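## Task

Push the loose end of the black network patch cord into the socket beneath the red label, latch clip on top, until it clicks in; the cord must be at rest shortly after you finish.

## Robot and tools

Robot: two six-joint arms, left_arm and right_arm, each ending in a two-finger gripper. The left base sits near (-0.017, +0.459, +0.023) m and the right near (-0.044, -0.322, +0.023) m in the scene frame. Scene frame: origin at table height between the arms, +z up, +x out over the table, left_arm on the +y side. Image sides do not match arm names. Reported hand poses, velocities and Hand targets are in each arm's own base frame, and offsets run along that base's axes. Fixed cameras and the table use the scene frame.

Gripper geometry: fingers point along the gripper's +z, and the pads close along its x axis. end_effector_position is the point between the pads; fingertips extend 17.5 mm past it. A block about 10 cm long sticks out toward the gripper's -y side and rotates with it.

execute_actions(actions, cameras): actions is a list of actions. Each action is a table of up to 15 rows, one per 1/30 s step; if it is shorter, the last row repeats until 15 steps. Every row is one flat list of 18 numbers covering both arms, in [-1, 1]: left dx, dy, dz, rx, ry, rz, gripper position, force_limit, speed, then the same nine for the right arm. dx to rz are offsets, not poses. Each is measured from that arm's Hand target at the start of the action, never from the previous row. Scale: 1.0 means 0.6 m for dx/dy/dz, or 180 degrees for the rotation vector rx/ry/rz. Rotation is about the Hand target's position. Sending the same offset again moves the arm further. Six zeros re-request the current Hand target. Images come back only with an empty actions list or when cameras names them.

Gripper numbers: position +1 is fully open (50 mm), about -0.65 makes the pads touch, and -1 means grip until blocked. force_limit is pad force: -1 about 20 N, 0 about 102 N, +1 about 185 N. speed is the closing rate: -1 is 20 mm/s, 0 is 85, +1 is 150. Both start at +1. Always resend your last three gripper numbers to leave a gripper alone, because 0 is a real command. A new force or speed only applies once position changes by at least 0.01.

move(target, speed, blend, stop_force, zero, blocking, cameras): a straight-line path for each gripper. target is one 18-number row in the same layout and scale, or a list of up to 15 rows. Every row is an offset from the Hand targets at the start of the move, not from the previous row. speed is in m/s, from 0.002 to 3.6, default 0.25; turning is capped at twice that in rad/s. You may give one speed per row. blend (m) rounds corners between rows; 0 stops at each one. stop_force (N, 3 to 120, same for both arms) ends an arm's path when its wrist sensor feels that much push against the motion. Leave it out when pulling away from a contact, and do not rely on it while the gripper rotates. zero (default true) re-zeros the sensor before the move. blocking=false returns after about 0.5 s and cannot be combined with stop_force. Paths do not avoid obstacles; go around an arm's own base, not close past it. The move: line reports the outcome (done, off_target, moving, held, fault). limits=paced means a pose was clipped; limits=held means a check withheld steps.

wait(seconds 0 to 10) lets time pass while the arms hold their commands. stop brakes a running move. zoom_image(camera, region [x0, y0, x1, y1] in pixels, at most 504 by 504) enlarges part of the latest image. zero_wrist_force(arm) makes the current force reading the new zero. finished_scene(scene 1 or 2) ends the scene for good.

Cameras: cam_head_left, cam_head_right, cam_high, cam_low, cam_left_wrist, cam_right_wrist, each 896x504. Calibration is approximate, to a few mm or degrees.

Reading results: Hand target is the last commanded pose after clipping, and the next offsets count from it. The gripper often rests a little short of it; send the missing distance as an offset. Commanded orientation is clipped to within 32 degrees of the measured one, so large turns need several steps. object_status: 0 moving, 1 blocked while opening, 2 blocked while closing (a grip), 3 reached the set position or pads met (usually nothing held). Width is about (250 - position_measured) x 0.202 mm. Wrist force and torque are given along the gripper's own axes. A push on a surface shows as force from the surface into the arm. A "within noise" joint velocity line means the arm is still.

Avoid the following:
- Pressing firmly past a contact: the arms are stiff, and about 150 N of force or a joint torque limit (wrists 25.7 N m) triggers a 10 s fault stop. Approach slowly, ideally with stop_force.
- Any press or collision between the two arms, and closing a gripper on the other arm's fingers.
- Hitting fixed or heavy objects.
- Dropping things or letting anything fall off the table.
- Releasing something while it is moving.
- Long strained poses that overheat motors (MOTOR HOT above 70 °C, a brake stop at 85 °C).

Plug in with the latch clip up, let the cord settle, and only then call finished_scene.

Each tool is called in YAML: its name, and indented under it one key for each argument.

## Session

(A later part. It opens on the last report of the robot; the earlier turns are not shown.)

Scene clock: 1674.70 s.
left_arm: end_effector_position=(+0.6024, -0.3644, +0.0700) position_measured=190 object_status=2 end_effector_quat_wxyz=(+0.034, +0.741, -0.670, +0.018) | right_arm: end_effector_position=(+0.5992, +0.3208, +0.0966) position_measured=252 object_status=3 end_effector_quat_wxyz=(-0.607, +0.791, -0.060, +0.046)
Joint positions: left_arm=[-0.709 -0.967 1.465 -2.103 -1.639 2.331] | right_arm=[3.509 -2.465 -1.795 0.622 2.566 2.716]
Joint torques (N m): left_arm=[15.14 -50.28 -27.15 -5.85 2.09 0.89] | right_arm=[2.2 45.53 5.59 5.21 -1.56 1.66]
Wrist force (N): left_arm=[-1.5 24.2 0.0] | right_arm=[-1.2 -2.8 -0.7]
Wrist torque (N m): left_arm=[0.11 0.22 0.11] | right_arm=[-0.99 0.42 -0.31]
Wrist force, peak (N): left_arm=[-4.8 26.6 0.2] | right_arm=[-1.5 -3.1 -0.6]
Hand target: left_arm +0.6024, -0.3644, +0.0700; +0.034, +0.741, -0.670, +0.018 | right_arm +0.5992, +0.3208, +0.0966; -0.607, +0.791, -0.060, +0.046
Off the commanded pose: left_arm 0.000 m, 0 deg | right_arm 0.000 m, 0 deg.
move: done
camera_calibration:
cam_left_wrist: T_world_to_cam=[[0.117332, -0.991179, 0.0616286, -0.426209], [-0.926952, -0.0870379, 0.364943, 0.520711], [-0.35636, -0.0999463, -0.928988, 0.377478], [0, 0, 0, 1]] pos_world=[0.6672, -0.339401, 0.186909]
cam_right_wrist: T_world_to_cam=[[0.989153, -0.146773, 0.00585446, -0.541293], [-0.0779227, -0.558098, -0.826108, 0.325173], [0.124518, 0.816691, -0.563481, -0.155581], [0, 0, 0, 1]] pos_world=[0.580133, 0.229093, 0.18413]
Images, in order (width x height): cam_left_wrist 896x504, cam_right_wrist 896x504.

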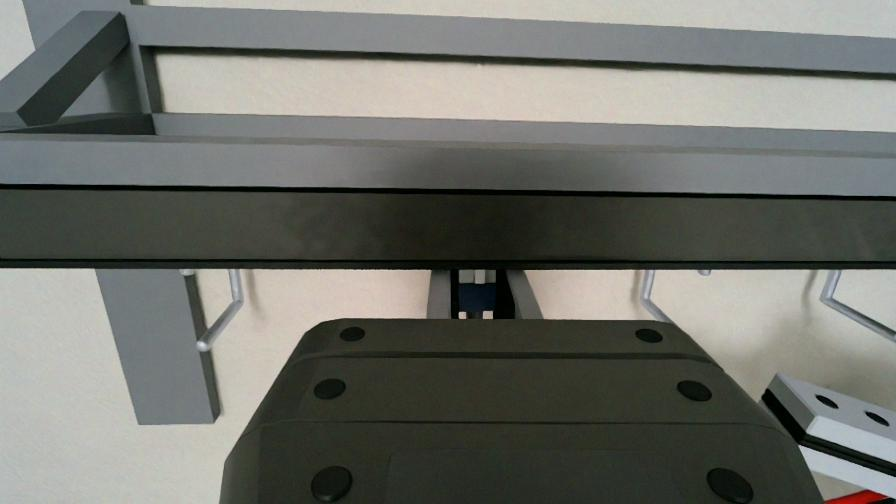

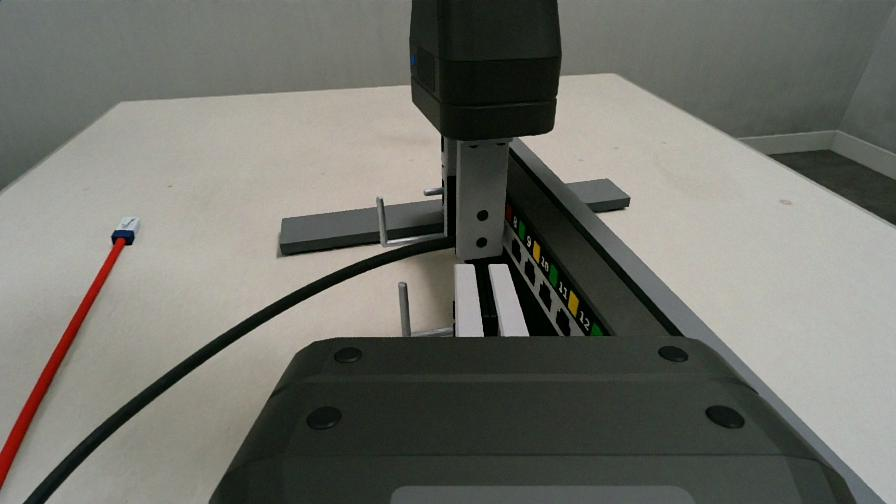

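move:
  target: [-0.0013,-0.0001,0,0,0,0,-1,-0.7,-1,0,0,0,0,0,0,-1,-0.5,-0.5]
  speed: 0.004

move:
  target: [-0.004,-0.0004,0,0,0,0,-1,-0.7,-1,0,0,0,0,0,0,-1,-0.5,-0.5]
  speed: 0.004
  stop_force: 5
  cameras: ["cam_left_wrist","cam_right_wrist"]

zoom_image:
  camera: "cam_left_wrist"
  region: [430, 220, 530, 320]

Scene clock: 1721.67 s.
left_arm: end_effector_position=(+0.6016, -0.3645, +0.0701) position_measured=190 object_status=2 end_effector_quat_wxyz=(+0.034, +0.741, -0.670, +0.018) | right_arm: end_effector_position=(+0.5992, +0.3208, +0.0966) position_measured=252 object_status=3 end_effector_quat_wxyz=(-0.607, +0.791, -0.060, +0.046)
Joint positions: left_arm=[-0.71 -0.968 1.467 -2.104 -1.639 2.33] | right_arm=[3.509 -2.465 -1.795 0.622 2.566 2.716]
Joint torques (N m): left_arm=[-12 -59.58 -18.38 -4.03 1.52 -2.7] | right_arm=[1.35 45.26 7.45 5.22 -1.61 1.71]
Wrist force (N): left_arm=[3.0 -0.1 3.0] | right_arm=[-1.5 -2.8 -0.7]
Wrist torque (N m): left_arm=[0.01 0.08 0.18] | right_arm=[-0.98 0.45 -0.31]
Wrist force, peak (N): left_arm=[-1.5 24.7 -0.5] | right_arm=[-1.4 -3.0 -0.8]
Hand target: left_arm +0.6016, -0.3645, +0.0700; +0.034, +0.741, -0.670, +0.018 | right_arm +0.5992, +0.3208, +0.0966; -0.607, +0.791, -0.060, +0.046
Off the commanded pose: left_arm 0.000 m, 0 deg | right_arm 0.000 m, 0 deg.
move: done

Scene clock: 1723.03 s.
left_arm: end_effector_position=(+0.6015, -0.3645, +0.0700) position_measured=190 object_status=2 end_effector_quat_wxyz=(+0.034, +0.741, -0.670, +0.018) | right_arm: end_effector_position=(+0.5992, +0.3208, +0.0966) position_measured=252 object_status=3 end_effector_quat_wxyz=(-0.607, +0.791, -0.060, +0.046)
Joint positions: left_arm=[-0.71 -0.968 1.468 -2.104 -1.639 2.33] | right_arm=[3.509 -2.465 -1.795 0.622 2.566 2.716]
Joint torques (N m): left_arm=[12.11 -38.59 -32.29 0.86 -0.86 2.4] | right_arm=[1.89 45.65 6.02 5.39 -1.5 1.75]
Wrist force (N): left_arm=[2.3 -4.5 1.6] | right_arm=[-1.2 -3.0 -0.5]
Wrist torque (N m): left_arm=[-0.05 0.13 0.19] | right_arm=[-1.01 0.42 -0.30]
Wrist force, peak (N): left_arm=[2.5 -7.1 3.1] | right_arm=[-1.3 -3.2 -0.6]
Hand target: left_arm +0.6015, -0.3645, +0.0700; +0.034, +0.741, -0.670, +0.018 (not the last commanded pose) | right_arm +0.5992, +0.3208, +0.0966; -0.607, +0.791, -0.060, +0.046
Off the commanded pose: left_arm 0.002 m, 0 deg | right_arm 0.000 m, 0 deg.
move: contact (left_arm)
camera_calibration:
cam_left_wrist: T_world_to_cam=[[0.11733, -0.991178, 0.0616419, -0.426204], [-0.926986, -0.0870405, 0.364856, 0.519906], [-0.356272, -0.0999497, -0.929021, 0.377094], [0, 0, 0, 1]] pos_world=[0.6663, -0.339501, 0.186909]
cam_right_wrist: T_world_to_cam=[[0.989153, -0.146773, 0.00585446, -0.541293], [-0.0779227, -0.558098, -0.826108, 0.325173], [0.124518, 0.816691, -0.563481, -0.155581], [0, 0, 0, 1]] pos_world=[0.580133, 0.229093, 0.18413]
Images, in order (width x height): cam_left_wrist 896x504, cam_right_wrist 896x504.

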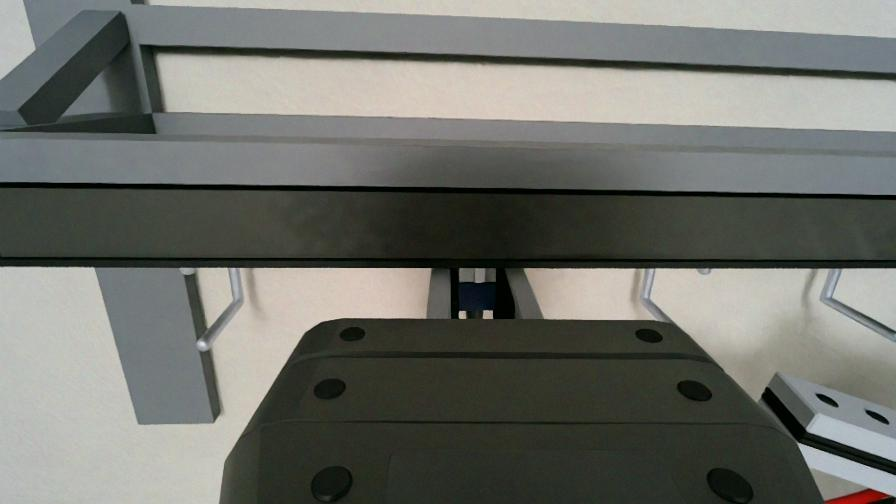

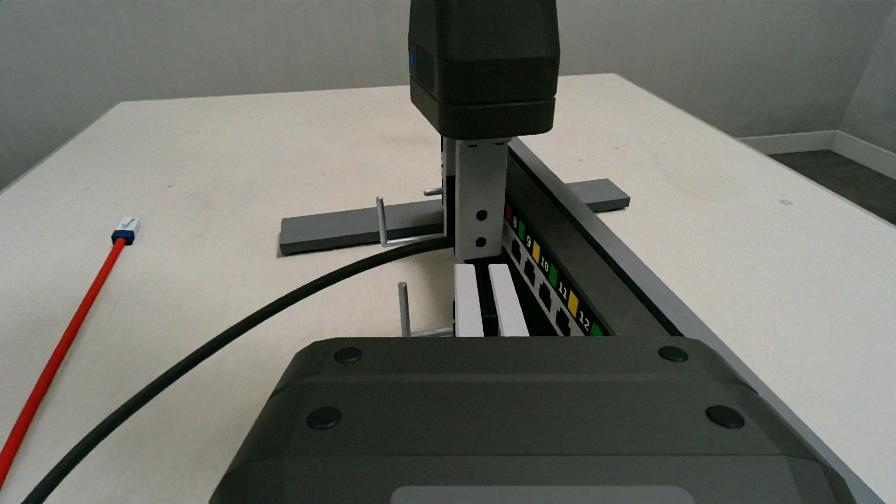

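Scaled by 5.040 from the camera's 896x504 image, which has a finer 1280x720 frame.

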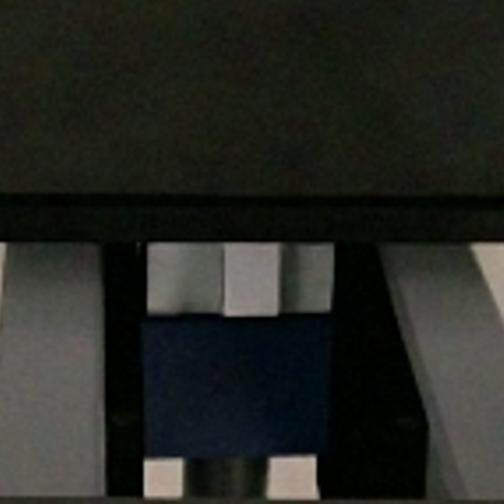

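move:
  target: [-0.004,-0.0004,0,0,0,0,-1,-0.7,-1,0,0,0,0,0,0,-1,-0.5,-0.5]
  speed: 0.003
  stop_force: 9
  zero: false
  cameras: ["cam_left_wrist"]

zoom_image:
  camera: "cam_left_wrist"
  region: [430, 220, 530, 320]

Scene clock: 1734.13 s.
left_arm: end_effector_position=(+0.6006, -0.3645, +0.0700) position_measured=190 object_status=2 end_effector_quat_wxyz=(+0.034, +0.741, -0.670, +0.018) | right_arm: end_effector_position=(+0.5992, +0.3208, +0.0966) position_measured=252 object_status=3 end_effector_quat_wxyz=(-0.607, +0.791, -0.060, +0.046)
Joint positions: left_arm=[-0.711 -0.97 1.47 -2.106 -1.639 2.329] | right_arm=[3.509 -2.465 -1.795 0.622 2.566 2.716]
Joint torques (N m): left_arm=[10.6 -37.59 -30.1 1.66 -0.91 2.44] | right_arm=[1.12 45.41 5.6 5.27 -1.57 1.74]
Wrist force (N): left_arm=[2.7 -8.8 0.9] | right_arm=[-0.9 -3.0 -0.4]
Wrist torque (N m): left_arm=[-0.10 0.10 0.21] | right_arm=[-1.02 0.37 -0.30]
Wrist force, peak (N): left_arm=[1.7 -11.5 1.7] | right_arm=[-1.4 -3.1 -0.7]
Hand target: left_arm +0.6006, -0.3645, +0.0700; +0.034, +0.741, -0.670, +0.018 (not the last commanded pose) | right_arm +0.5992, +0.3208, +0.0966; -0.607, +0.791, -0.060, +0.046
Off the commanded pose: left_arm 0.002 m, 0 deg | right_arm 0.000 m, 0 deg.
move: contact (left_arm)
camera_calibration:
cam_left_wrist: T_world_to_cam=[[0.117456, -0.99116, 0.0616991, -0.426186], [-0.926972, -0.087137, 0.364871, 0.519026], [-0.356269, -0.10005, -0.929012, 0.376735], [0, 0, 0, 1]] pos_world=[0.6654, -0.3395, 0.186909]
Images, in order (width x height): cam_left_wrist 896x504.

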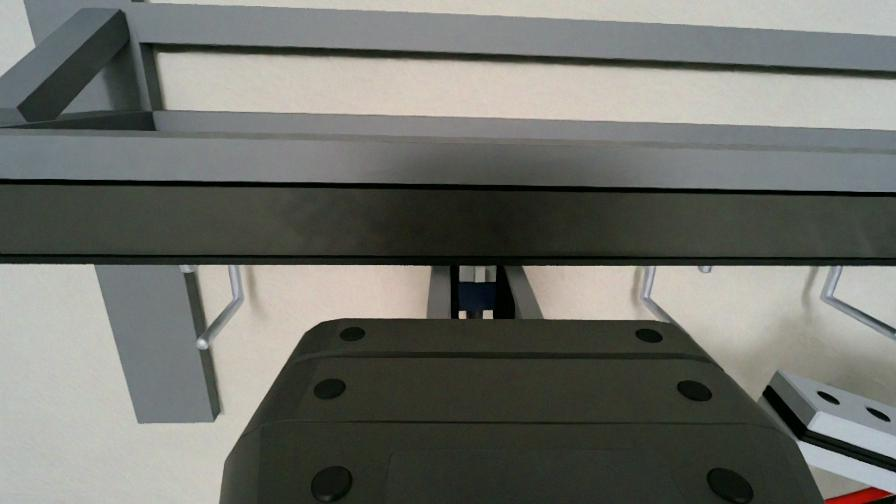

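Scaled by 5.040 from the camera's 896x504 image, which has a finer 1280x720 frame.

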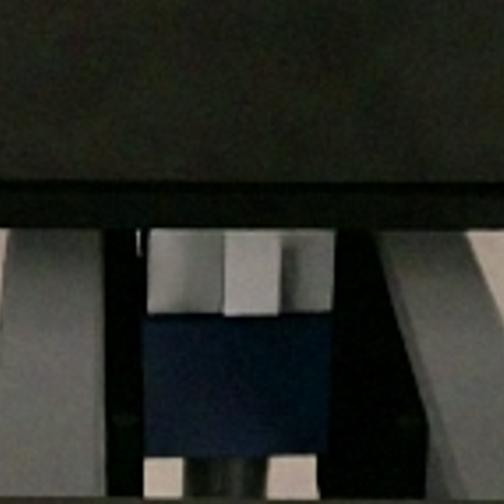

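move:
  target: [-0.004,-0.0004,0,0,0,0,-1,-0.7,-1,0,0,0,0,0,0,-1,-0.5,-0.5]
  speed: 0.003
  stop_force: 14
  zero: false
  cameras: ["cam_left_wrist"]

zoom_image:
  camera: "cam_left_wrist"
  region: [430, 220, 530, 320]

Scene clock: 1762.10 s.
left_arm: end_effector_position=(+0.6004, -0.3643, +0.0699) position_measured=190 object_status=2 end_effector_quat_wxyz=(+0.034, +0.741, -0.670, +0.018) | right_arm: end_effector_position=(+0.5992, +0.3208, +0.0966) position_measured=252 object_status=3 end_effector_quat_wxyz=(-0.607, +0.791, -0.060, +0.046)
Joint positions: left_arm=[-0.711 -0.97 1.471 -2.106 -1.639 2.329] | right_arm=[3.509 -2.465 -1.795 0.622 2.566 2.716]
Joint torques (N m): left_arm=[9.37 -36.05 -27.83 2.8 -1.28 2.44] | right_arm=[0.03 45.66 4.95 5.23 -1.52 1.64]
Wrist force (N): left_arm=[4.1 -13.7 -0.7] | right_arm=[-1.2 -2.7 -0.8]
Wrist torque (N m): left_arm=[-0.10 0.13 0.22] | right_arm=[-0.98 0.41 -0.31]
Wrist force, peak (N): left_arm=[4.2 -15.6 0.4] | right_arm=[-1.2 -3.2 -0.8]
Hand target: left_arm +0.6004, -0.3643, +0.0699; +0.034, +0.741, -0.670, +0.018 (not the last commanded pose) | right_arm +0.5992, +0.3208, +0.0966; -0.607, +0.791, -0.060, +0.046
Off the commanded pose: left_arm 0.002 m, 0 deg | right_arm 0.000 m, 0 deg.
move: contact (left_arm)
camera_calibration:
cam_left_wrist: T_world_to_cam=[[0.117464, -0.99118, 0.0613486, -0.425998], [-0.926853, -0.0872399, 0.365146, 0.518758], [-0.356574, -0.0997526, -0.928926, 0.376775], [0, 0, 0, 1]] pos_world=[0.6652, -0.3394, 0.186708]
Images, in order (width x height): cam_left_wrist 896x504.

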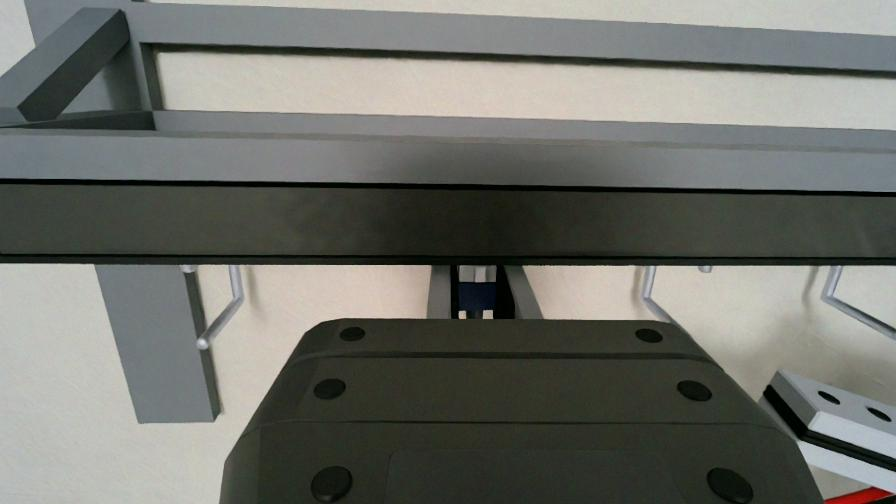

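Scaled by 5.040 from the camera's 896x504 image, which has a finer 1280x720 frame.

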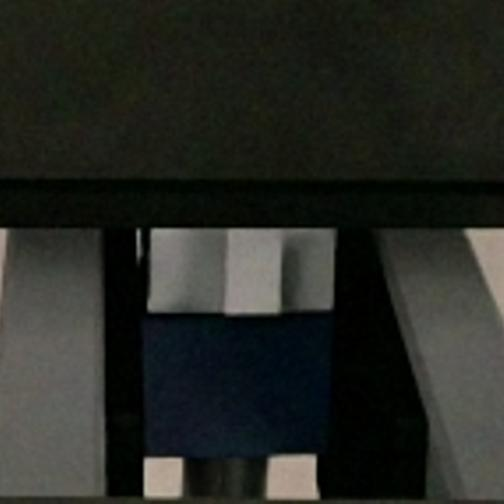

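move:
  target: [0.005,0.0005,0.0001,0,0,0,-1,-0.7,-1,0,0,0,0,0,0,-1,-0.5,-0.5]
  speed: 0.004

move:
  target: [0.005,0.0005,0,0,0,0,-1,-0.7,-1,0,0,0,0,0,0,-1,-0.5,-0.5]
  speed: 0.003
  stop_force: 12
  cameras: ["cam_left_wrist","cam_right_wrist"]

zoom_image:
  camera: "cam_left_wrist"
  region: [430, 220, 530, 320]

Scene clock: 1776.97 s.
left_arm: end_effector_position=(+0.6034, -0.3640, +0.0699) position_measured=190 object_status=2 end_effector_quat_wxyz=(+0.034, +0.741, -0.670, +0.018) | right_arm: end_effector_position=(+0.5992, +0.3208, +0.0966) position_measured=252 object_status=3 end_effector_quat_wxyz=(-0.607, +0.791, -0.060, +0.046)
Joint positions: left_arm=[-0.708 -0.965 1.462 -2.102 -1.639 2.332] | right_arm=[3.509 -2.465 -1.795 0.622 2.566 2.716]
Joint torques (N m): left_arm=[19.92 -43.19 -35.2 -4.39 5.74 2.14] | right_arm=[0.29 46.2 5.66 5.33 -1.47 1.6]
Wrist force (N): left_arm=[0.7 24.8 0.2] | right_arm=[-1.1 -2.9 -0.9]
Wrist torque (N m): left_arm=[0.15 0.05 0.13] | right_arm=[-1.00 0.39 -0.30]
Wrist force, peak (N): left_arm=[1.9 28.8 -0.1] | right_arm=[-1.2 -3.0 -0.9]
Hand target: left_arm +0.6034, -0.3640, +0.0699; +0.034, +0.741, -0.670, +0.018 | right_arm +0.5992, +0.3208, +0.0966; -0.607, +0.791, -0.060, +0.046
Off the commanded pose: left_arm 0.000 m, 0 deg | right_arm 0.000 m, 0 deg.
move: done

Scene clock: 1778.57 s.
left_arm: end_effector_position=(+0.6064, -0.3637, +0.0699) position_measured=190 object_status=2 end_effector_quat_wxyz=(+0.034, +0.741, -0.670, +0.018) | right_arm: end_effector_position=(+0.5992, +0.3208, +0.0966) position_measured=252 object_status=3 end_effector_quat_wxyz=(-0.607, +0.791, -0.060, +0.046)
Joint positions: left_arm=[-0.704 -0.96 1.453 -2.098 -1.639 2.335] | right_arm=[3.509 -2.465 -1.795 0.622 2.566 2.716]
Joint torques (N m): left_arm=[17.63 -47.27 -28.88 -5.36 2.83 1.3] | right_arm=[-0.24 45.82 6.21 5.23 -1.52 1.69]
Wrist force (N): left_arm=[-0.5 25.9 -0.8] | right_arm=[-1.1 -2.8 -0.4]
Wrist torque (N m): left_arm=[0.20 0.11 0.16] | right_arm=[-0.98 0.40 -0.31]
Wrist force, peak (N): left_arm=[0.5 29.2 -0.9] | right_arm=[-1.5 -3.0 -0.8]
Hand target: left_arm +0.6064, -0.3637, +0.0699; +0.034, +0.741, -0.670, +0.018 | right_arm +0.5992, +0.3208, +0.0966; -0.607, +0.791, -0.060, +0.046
Off the commanded pose: left_arm 0.000 m, 0 deg | right_arm 0.000 m, 0 deg.
move: done
camera_calibration:
cam_left_wrist: T_world_to_cam=[[0.117464, -0.99118, 0.0613486, -0.426027], [-0.926853, -0.0872399, 0.365146, 0.524436], [-0.356574, -0.0997526, -0.928926, 0.379113], [0, 0, 0, 1]] pos_world=[0.6713, -0.3387, 0.186808]
cam_right_wrist: T_world_to_cam=[[0.989153, -0.146773, 0.00585446, -0.541293], [-0.0779227, -0.558098, -0.826108, 0.325173], [0.124518, 0.816691, -0.563481, -0.155581], [0, 0, 0, 1]] pos_world=[0.580133, 0.229093, 0.18413]
Images, in order (width x height): cam_left_wrist 896x504, cam_right_wrist 896x504.

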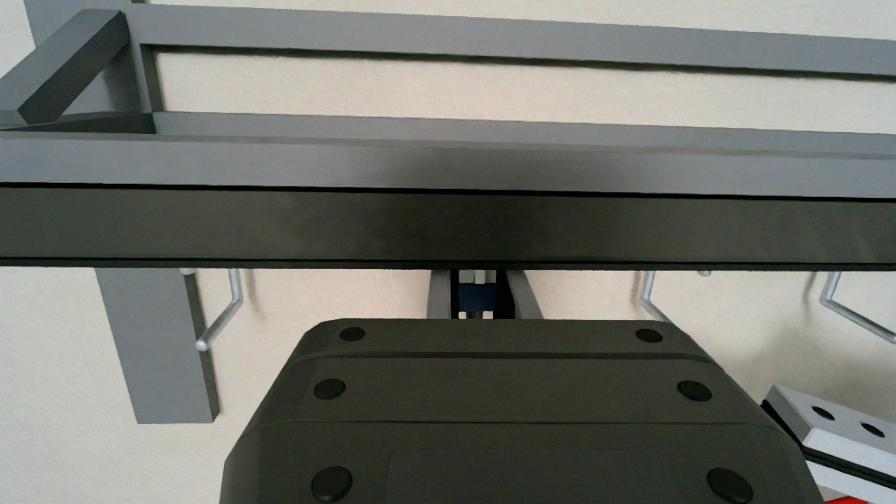

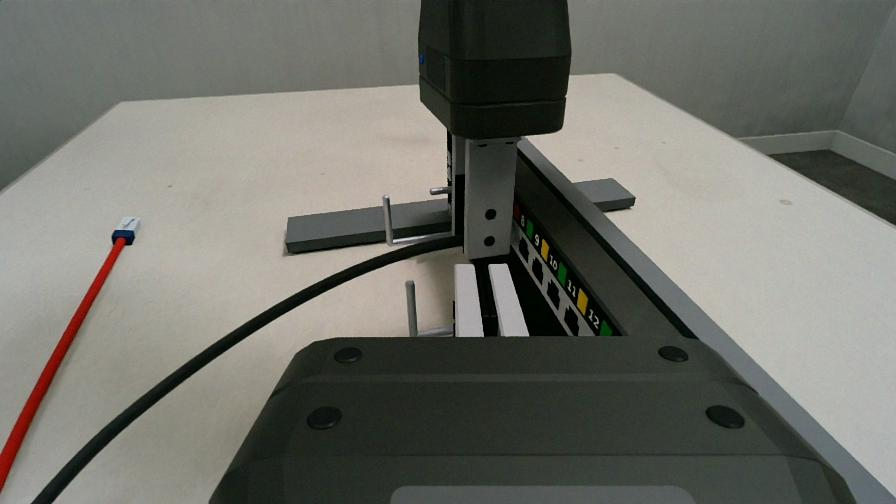

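Scaled by 5.040 from the camera's 896x504 image, which has a finer 1280x720 frame.

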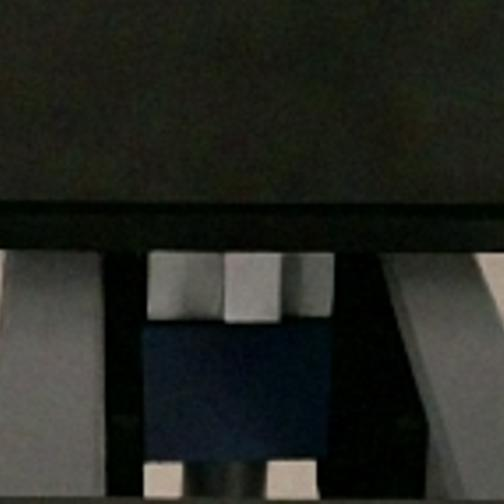

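move:
  target: [-0.0013,-0.0001,0,0,0,0,-1,-0.7,-1,0,0,0,0,0,0,-1,-0.5,-0.5]
  speed: 0.004

move:
  target: [0,0,0,0,0,0,-0.05,-0.7,-1,0,0,0,0,0,0,-1,-0.5,-0.5]
  cameras: ["cam_left_wrist","cam_right_wrist"]

zoom_image:
  camera: "cam_left_wrist"
  region: [430, 220, 530, 320]

Scene clock: 1794.97 s.
left_arm: end_effector_position=(+0.6056, -0.3638, +0.0700) position_measured=190 object_status=2 end_effector_quat_wxyz=(+0.034, +0.741, -0.670, +0.018) | right_arm: end_effector_position=(+0.5992, +0.3208, +0.0966) position_measured=252 object_status=3 end_effector_quat_wxyz=(-0.607, +0.791, -0.060, +0.046)
Joint positions: left_arm=[-0.705 -0.961 1.456 -2.099 -1.639 2.334] | right_arm=[3.509 -2.465 -1.795 0.622 2.566 2.716]
Joint torques (N m): left_arm=[-11.27 -59.79 -18.56 -4.11 1.77 -2.62] | right_arm=[-0.68 45.9 5.93 5.45 -1.46 1.56]
Wrist force (N): left_arm=[3.1 1.2 1.9] | right_arm=[-1.3 -2.6 -0.7]
Wrist torque (N m): left_arm=[-0.01 0.15 0.20] | right_arm=[-0.94 0.42 -0.30]
Wrist force, peak (N): left_arm=[-0.2 26.1 -1.4] | right_arm=[-1.2 -3.1 -1.0]
Hand target: left_arm +0.6056, -0.3638, +0.0699; +0.034, +0.741, -0.670, +0.018 | right_arm +0.5992, +0.3208, +0.0966; -0.607, +0.791, -0.060, +0.046
Off the commanded pose: left_arm 0.000 m, 0 deg | right_arm 0.000 m, 0 deg.
move: done

Scene clock: 1795.47 s.
left_arm: end_effector_position=(+0.6056, -0.3638, +0.0699) position_measured=160 object_status=0 end_effector_quat_wxyz=(+0.034, +0.741, -0.670, +0.018) | right_arm: end_effector_position=(+0.5992, +0.3208, +0.0966) position_measured=252 object_status=3 end_effector_quat_wxyz=(-0.607, +0.791, -0.060, +0.046)
Joint positions: left_arm=[-0.705 -0.961 1.456 -2.099 -1.639 2.334] | right_arm=[3.509 -2.465 -1.795 0.622 2.566 2.716]
Joint torques (N m): left_arm=[-11.64 -55.9 -19.54 -0.26 -0.41 -2.06] | right_arm=[-0.67 45.71 5.4 5.38 -1.54 1.53]
Wrist force (N): left_arm=[0.1 0.9 1.3] | right_arm=[-1.4 -2.7 -0.9]
Wrist torque (N m): left_arm=[0.09 0.02 0.12] | right_arm=[-0.97 0.44 -0.30]
Wrist force, peak (N): left_arm=[3.3 2.0 2.8] | right_arm=[-1.2 -2.9 -0.8]
Hand target: left_arm +0.6056, -0.3638, +0.0699; +0.034, +0.741, -0.670, +0.018 | right_arm +0.5992, +0.3208, +0.0966; -0.607, +0.791, -0.060, +0.046
Off the commanded pose: left_arm 0.000 m, 0 deg | right_arm 0.000 m, 0 deg.
move: done
camera_calibration:
cam_left_wrist: T_world_to_cam=[[0.117494, -0.991171, 0.0614486, -0.426068], [-0.926897, -0.0872443, 0.365035, 0.523734], [-0.356451, -0.0998459, -0.928964, 0.378711], [0, 0, 0, 1]] pos_world=[0.6705, -0.3388, 0.186809]
cam_right_wrist: T_world_to_cam=[[0.989153, -0.146773, 0.00585446, -0.541293], [-0.0779227, -0.558098, -0.826108, 0.325173], [0.124518, 0.816691, -0.563481, -0.155581], [0, 0, 0, 1]] pos_world=[0.580133, 0.229093, 0.18413]
Images, in order (width x height): cam_left_wrist 896x504, cam_right_wrist 896x504.

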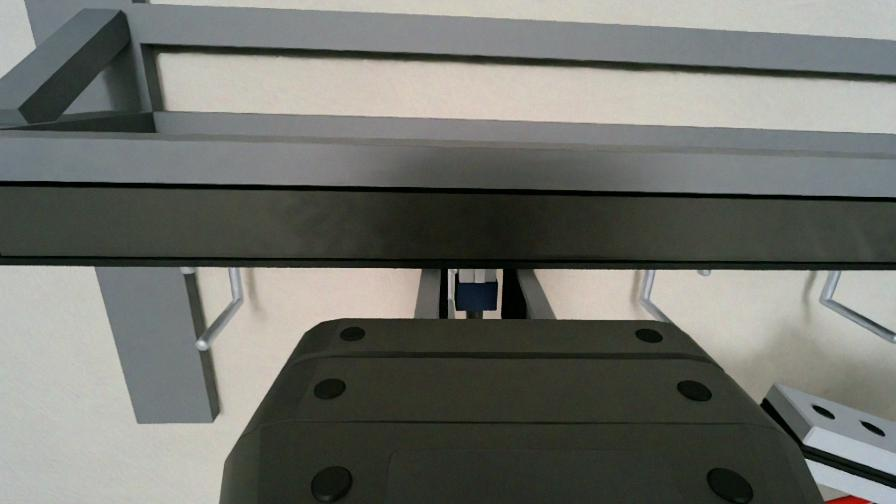

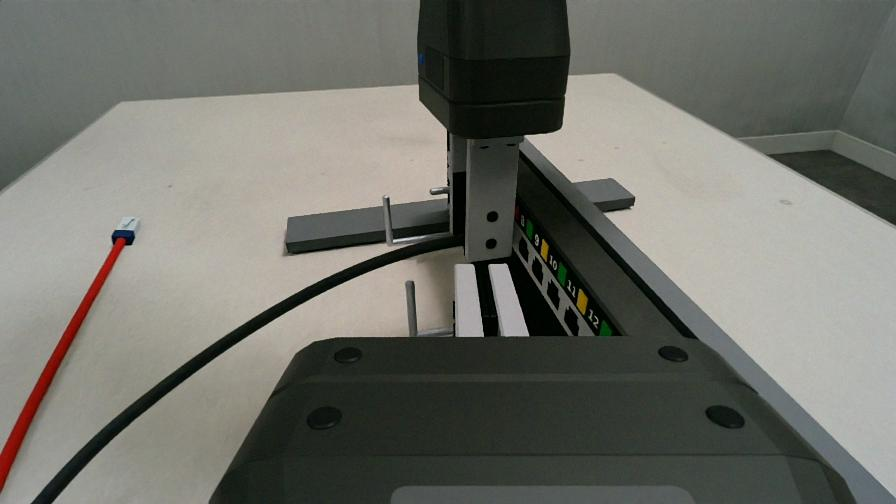

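Scaled by 5.040 from the camera's 896x504 image, which has a finer 1280x720 frame.

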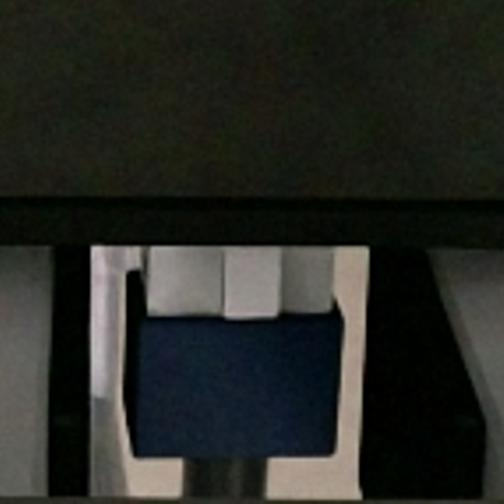

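move:
  target: [0.0042,0.0164,0.22,0,0,0,-0.05,-0.7,-1,0,0,0,0,0,0,-1,-0.5,-0.5]
  speed: 0.08
  cameras: ["cam_right_wrist","cam_head_left","cam_left_wrist"]

zoom_image:
  camera: "cam_right_wrist"
  region: [430, 180, 550, 280]

Scene clock: 1812.07 s.
left_arm: end_effector_position=(+0.6081, -0.3539, +0.2020) position_measured=160 object_status=3 end_effector_quat_wxyz=(+0.034, +0.741, -0.670, +0.018) | right_arm: end_effector_position=(+0.5992, +0.3208, +0.0966) position_measured=252 object_status=3 end_effector_quat_wxyz=(-0.607, +0.791, -0.060, +0.046)
Joint positions: left_arm=[-0.692 -1.076 1.28 -1.808 -1.64 2.348] | right_arm=[3.509 -2.465 -1.795 0.622 2.566 2.716]
Joint torques (N m): left_arm=[5.12 -36.25 -19.44 -5.3 -1.84 1.31] | right_arm=[-1.77 45.04 5.12 5.19 -1.52 1.68]
Wrist force (N): left_arm=[0.4 1.0 1.3] | right_arm=[-1.0 -2.7 -0.5]
Wrist torque (N m): left_arm=[0.14 -0.03 0.08] | right_arm=[-0.97 0.38 -0.31]
Wrist force, peak (N): left_arm=[0.1 0.8 3.4] | right_arm=[-1.5 -3.0 -0.9]
Hand target: left_arm +0.6081, -0.3540, +0.2019; +0.034, +0.741, -0.670, +0.018 | right_arm +0.5992, +0.3208, +0.0966; -0.607, +0.791, -0.060, +0.046
Off the commanded pose: left_arm 0.000 m, 0 deg | right_arm 0.000 m, 0 deg.
move: done
camera_calibration:
cam_left_wrist: T_world_to_cam=[[0.117526, -0.99116, 0.0615544, -0.424718], [-0.926928, -0.087245, 0.364956, 0.47874], [-0.35636, -0.0999484, -0.928988, 0.503219], [0, 0, 0, 1]] pos_world=[0.673, -0.3289, 0.318909]
cam_right_wrist: T_world_to_cam=[[0.989153, -0.146773, 0.00585446, -0.541293], [-0.0779227, -0.558098, -0.826108, 0.325173], [0.124518, 0.816691, -0.563481, -0.155581], [0, 0, 0, 1]] pos_world=[0.580133, 0.229093, 0.18413]
Images, in order (width x height): cam_head_left 896x504, cam_left_wrist 896x504, cam_right_wrist 896x504.

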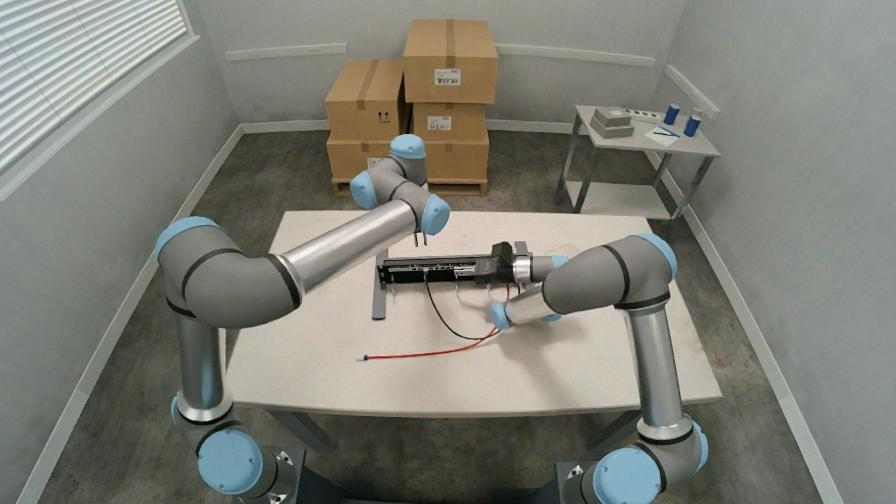

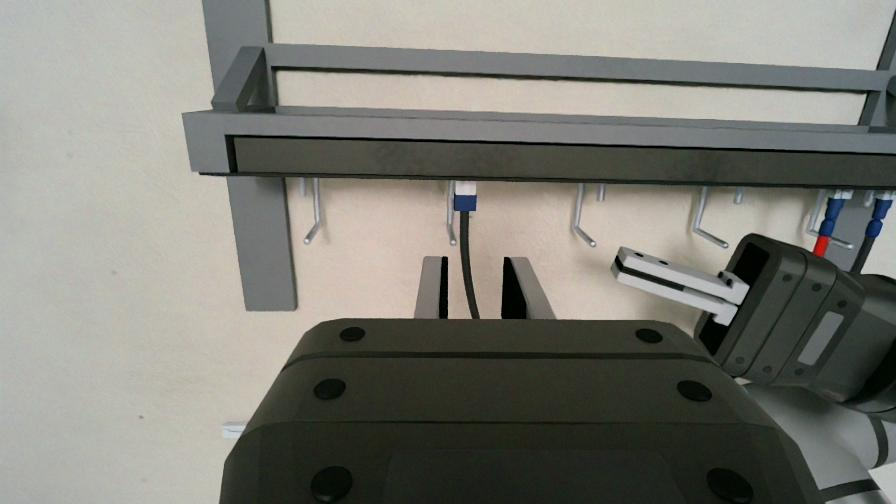

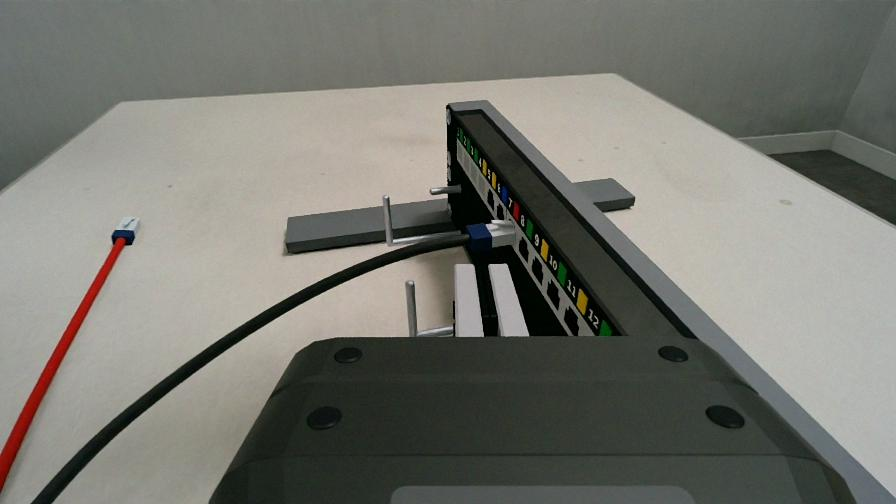

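Scaled by 4.200 from the camera's 896x504 image, which has a finer 1280x720 frame.

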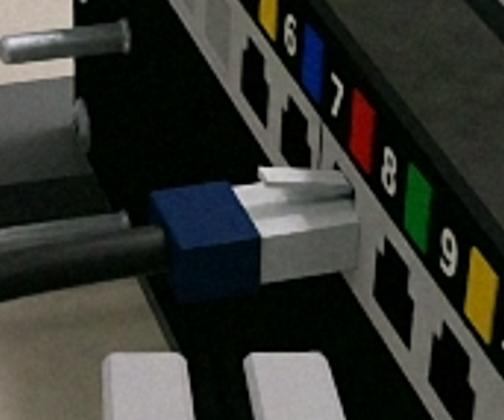

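zoom_image:
  camera: "cam_left_wrist"
  region: [790, 150, 896, 256]

zoom_image:
  camera: "cam_left_wrist"
  region: [412, 150, 518, 256]

Scaled by 4.755 from the camera's 896x504 image, which has a finer 1280x720 frame.

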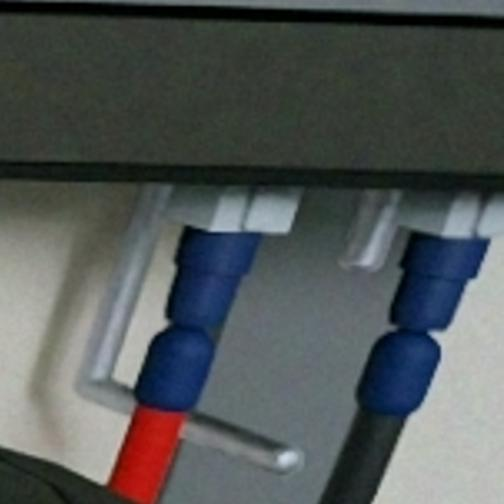

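Scaled by 4.755 from the camera's 896x504 image, which has a finer 1280x720 frame.

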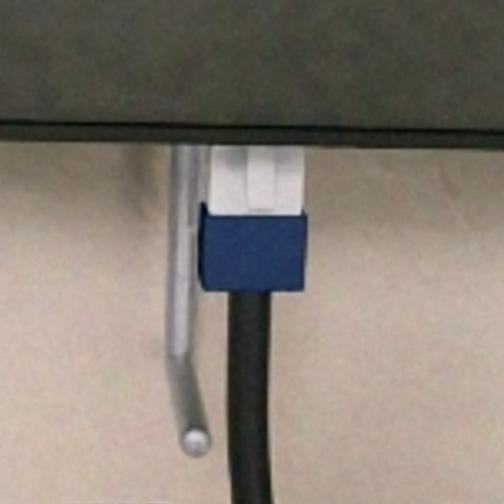

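move:
  target: [0,0,0.05,0,0,0,-0.05,-0.7,-1,-0.05,-0.12,0.2,0,0,0,-1,-0.5,-0.5]
  speed: 0.12
  cameras: ["cam_right_wrist","cam_left_wrist"]

zoom_image:
  camera: "cam_right_wrist"
  region: [400, 180, 560, 300]

Scene clock: 1851.80 s.
left_arm: end_effector_position=(+0.6081, -0.3540, +0.2320) position_measured=160 object_status=3 end_effector_quat_wxyz=(+0.034, +0.741, -0.670, +0.018) | right_arm: end_effector_position=(+0.5692, +0.2488, +0.2165) position_measured=252 object_status=3 end_effector_quat_wxyz=(-0.607, +0.791, -0.060, +0.046)
Joint positions: left_arm=[-0.692 -1.088 1.221 -1.737 -1.64 2.348] | right_arm=[3.398 -2.143 -1.948 0.353 2.661 2.601]
Joint torques (N m): left_arm=[-12.34 -44.13 -20.37 -5.45 0.34 -2.26] | right_arm=[8.72 40.21 22.28 4.4 -1.48 1.82]
Wrist force (N): left_arm=[0.6 1.1 0.8] | right_arm=[-1.4 -2.5 -0.9]
Wrist torque (N m): left_arm=[0.16 -0.10 0.02] | right_arm=[-0.92 0.46 -0.21]
Wrist force, peak (N): left_arm=[0.5 0.9 2.0] | right_arm=[-1.4 -4.4 -2.5]
Hand target: left_arm +0.6081, -0.3540, +0.2319; +0.034, +0.741, -0.670, +0.018 | right_arm +0.5692, +0.2488, +0.2166; -0.607, +0.791, -0.060, +0.046
Off the commanded pose: left_arm 0.000 m, 0 deg | right_arm 0.000 m, 0 deg.
move: done
camera_calibration:
cam_left_wrist: T_world_to_cam=[[0.117494, -0.991171, 0.0614486, -0.426609], [-0.926897, -0.0872443, 0.365035, 0.467734], [-0.356451, -0.0998459, -0.928964, 0.531165], [0, 0, 0, 1]] pos_world=[0.673, -0.329, 0.348909]
cam_right_wrist: T_world_to_cam=[[0.989145, -0.146828, 0.00577308, -0.522866], [-0.0780303, -0.558152, -0.826061, 0.381699], [0.124511, 0.816644, -0.563551, -0.0253687], [0, 0, 0, 1]] pos_world=[0.550133, 0.156992, 0.304029]
Images, in order (width x height): cam_left_wrist 896x504, cam_right_wrist 896x504.

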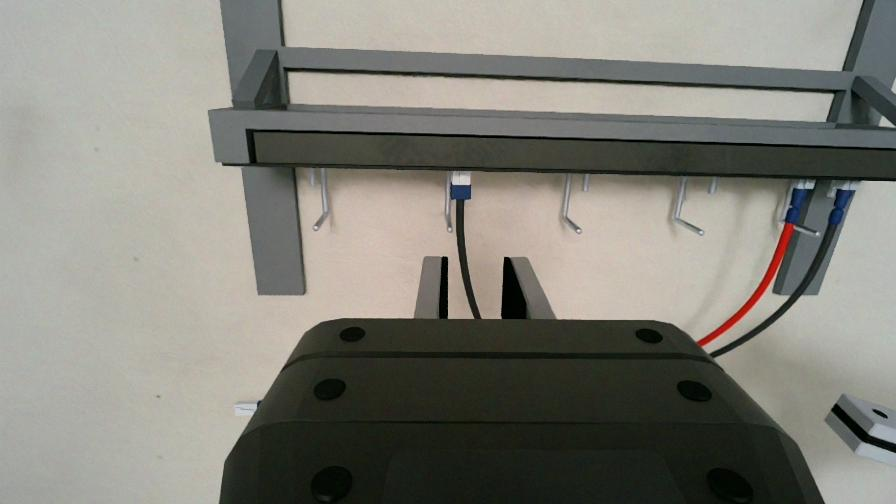

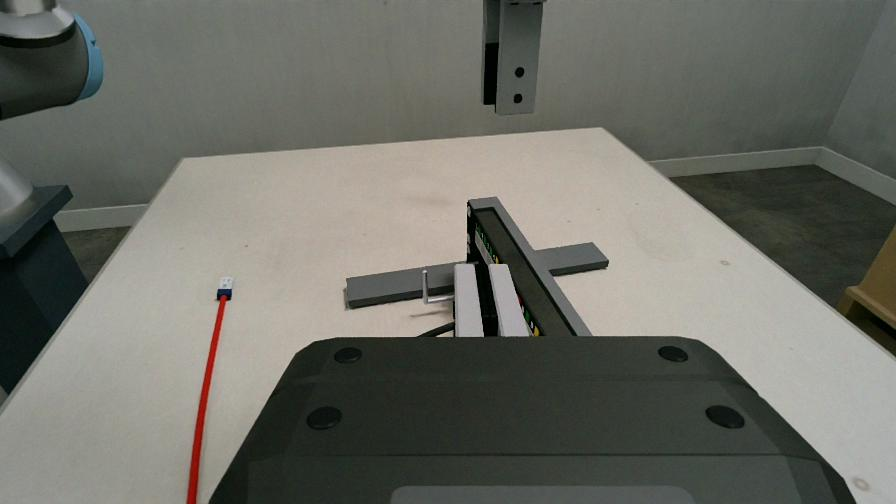

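Scaled by 3.150 from the camera's 896x504 image, which has a finer 1280x720 frame.

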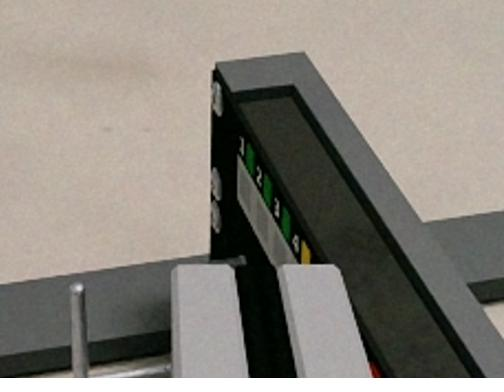

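finished_scene:
  scene: 1

The scene is finished: the task was done.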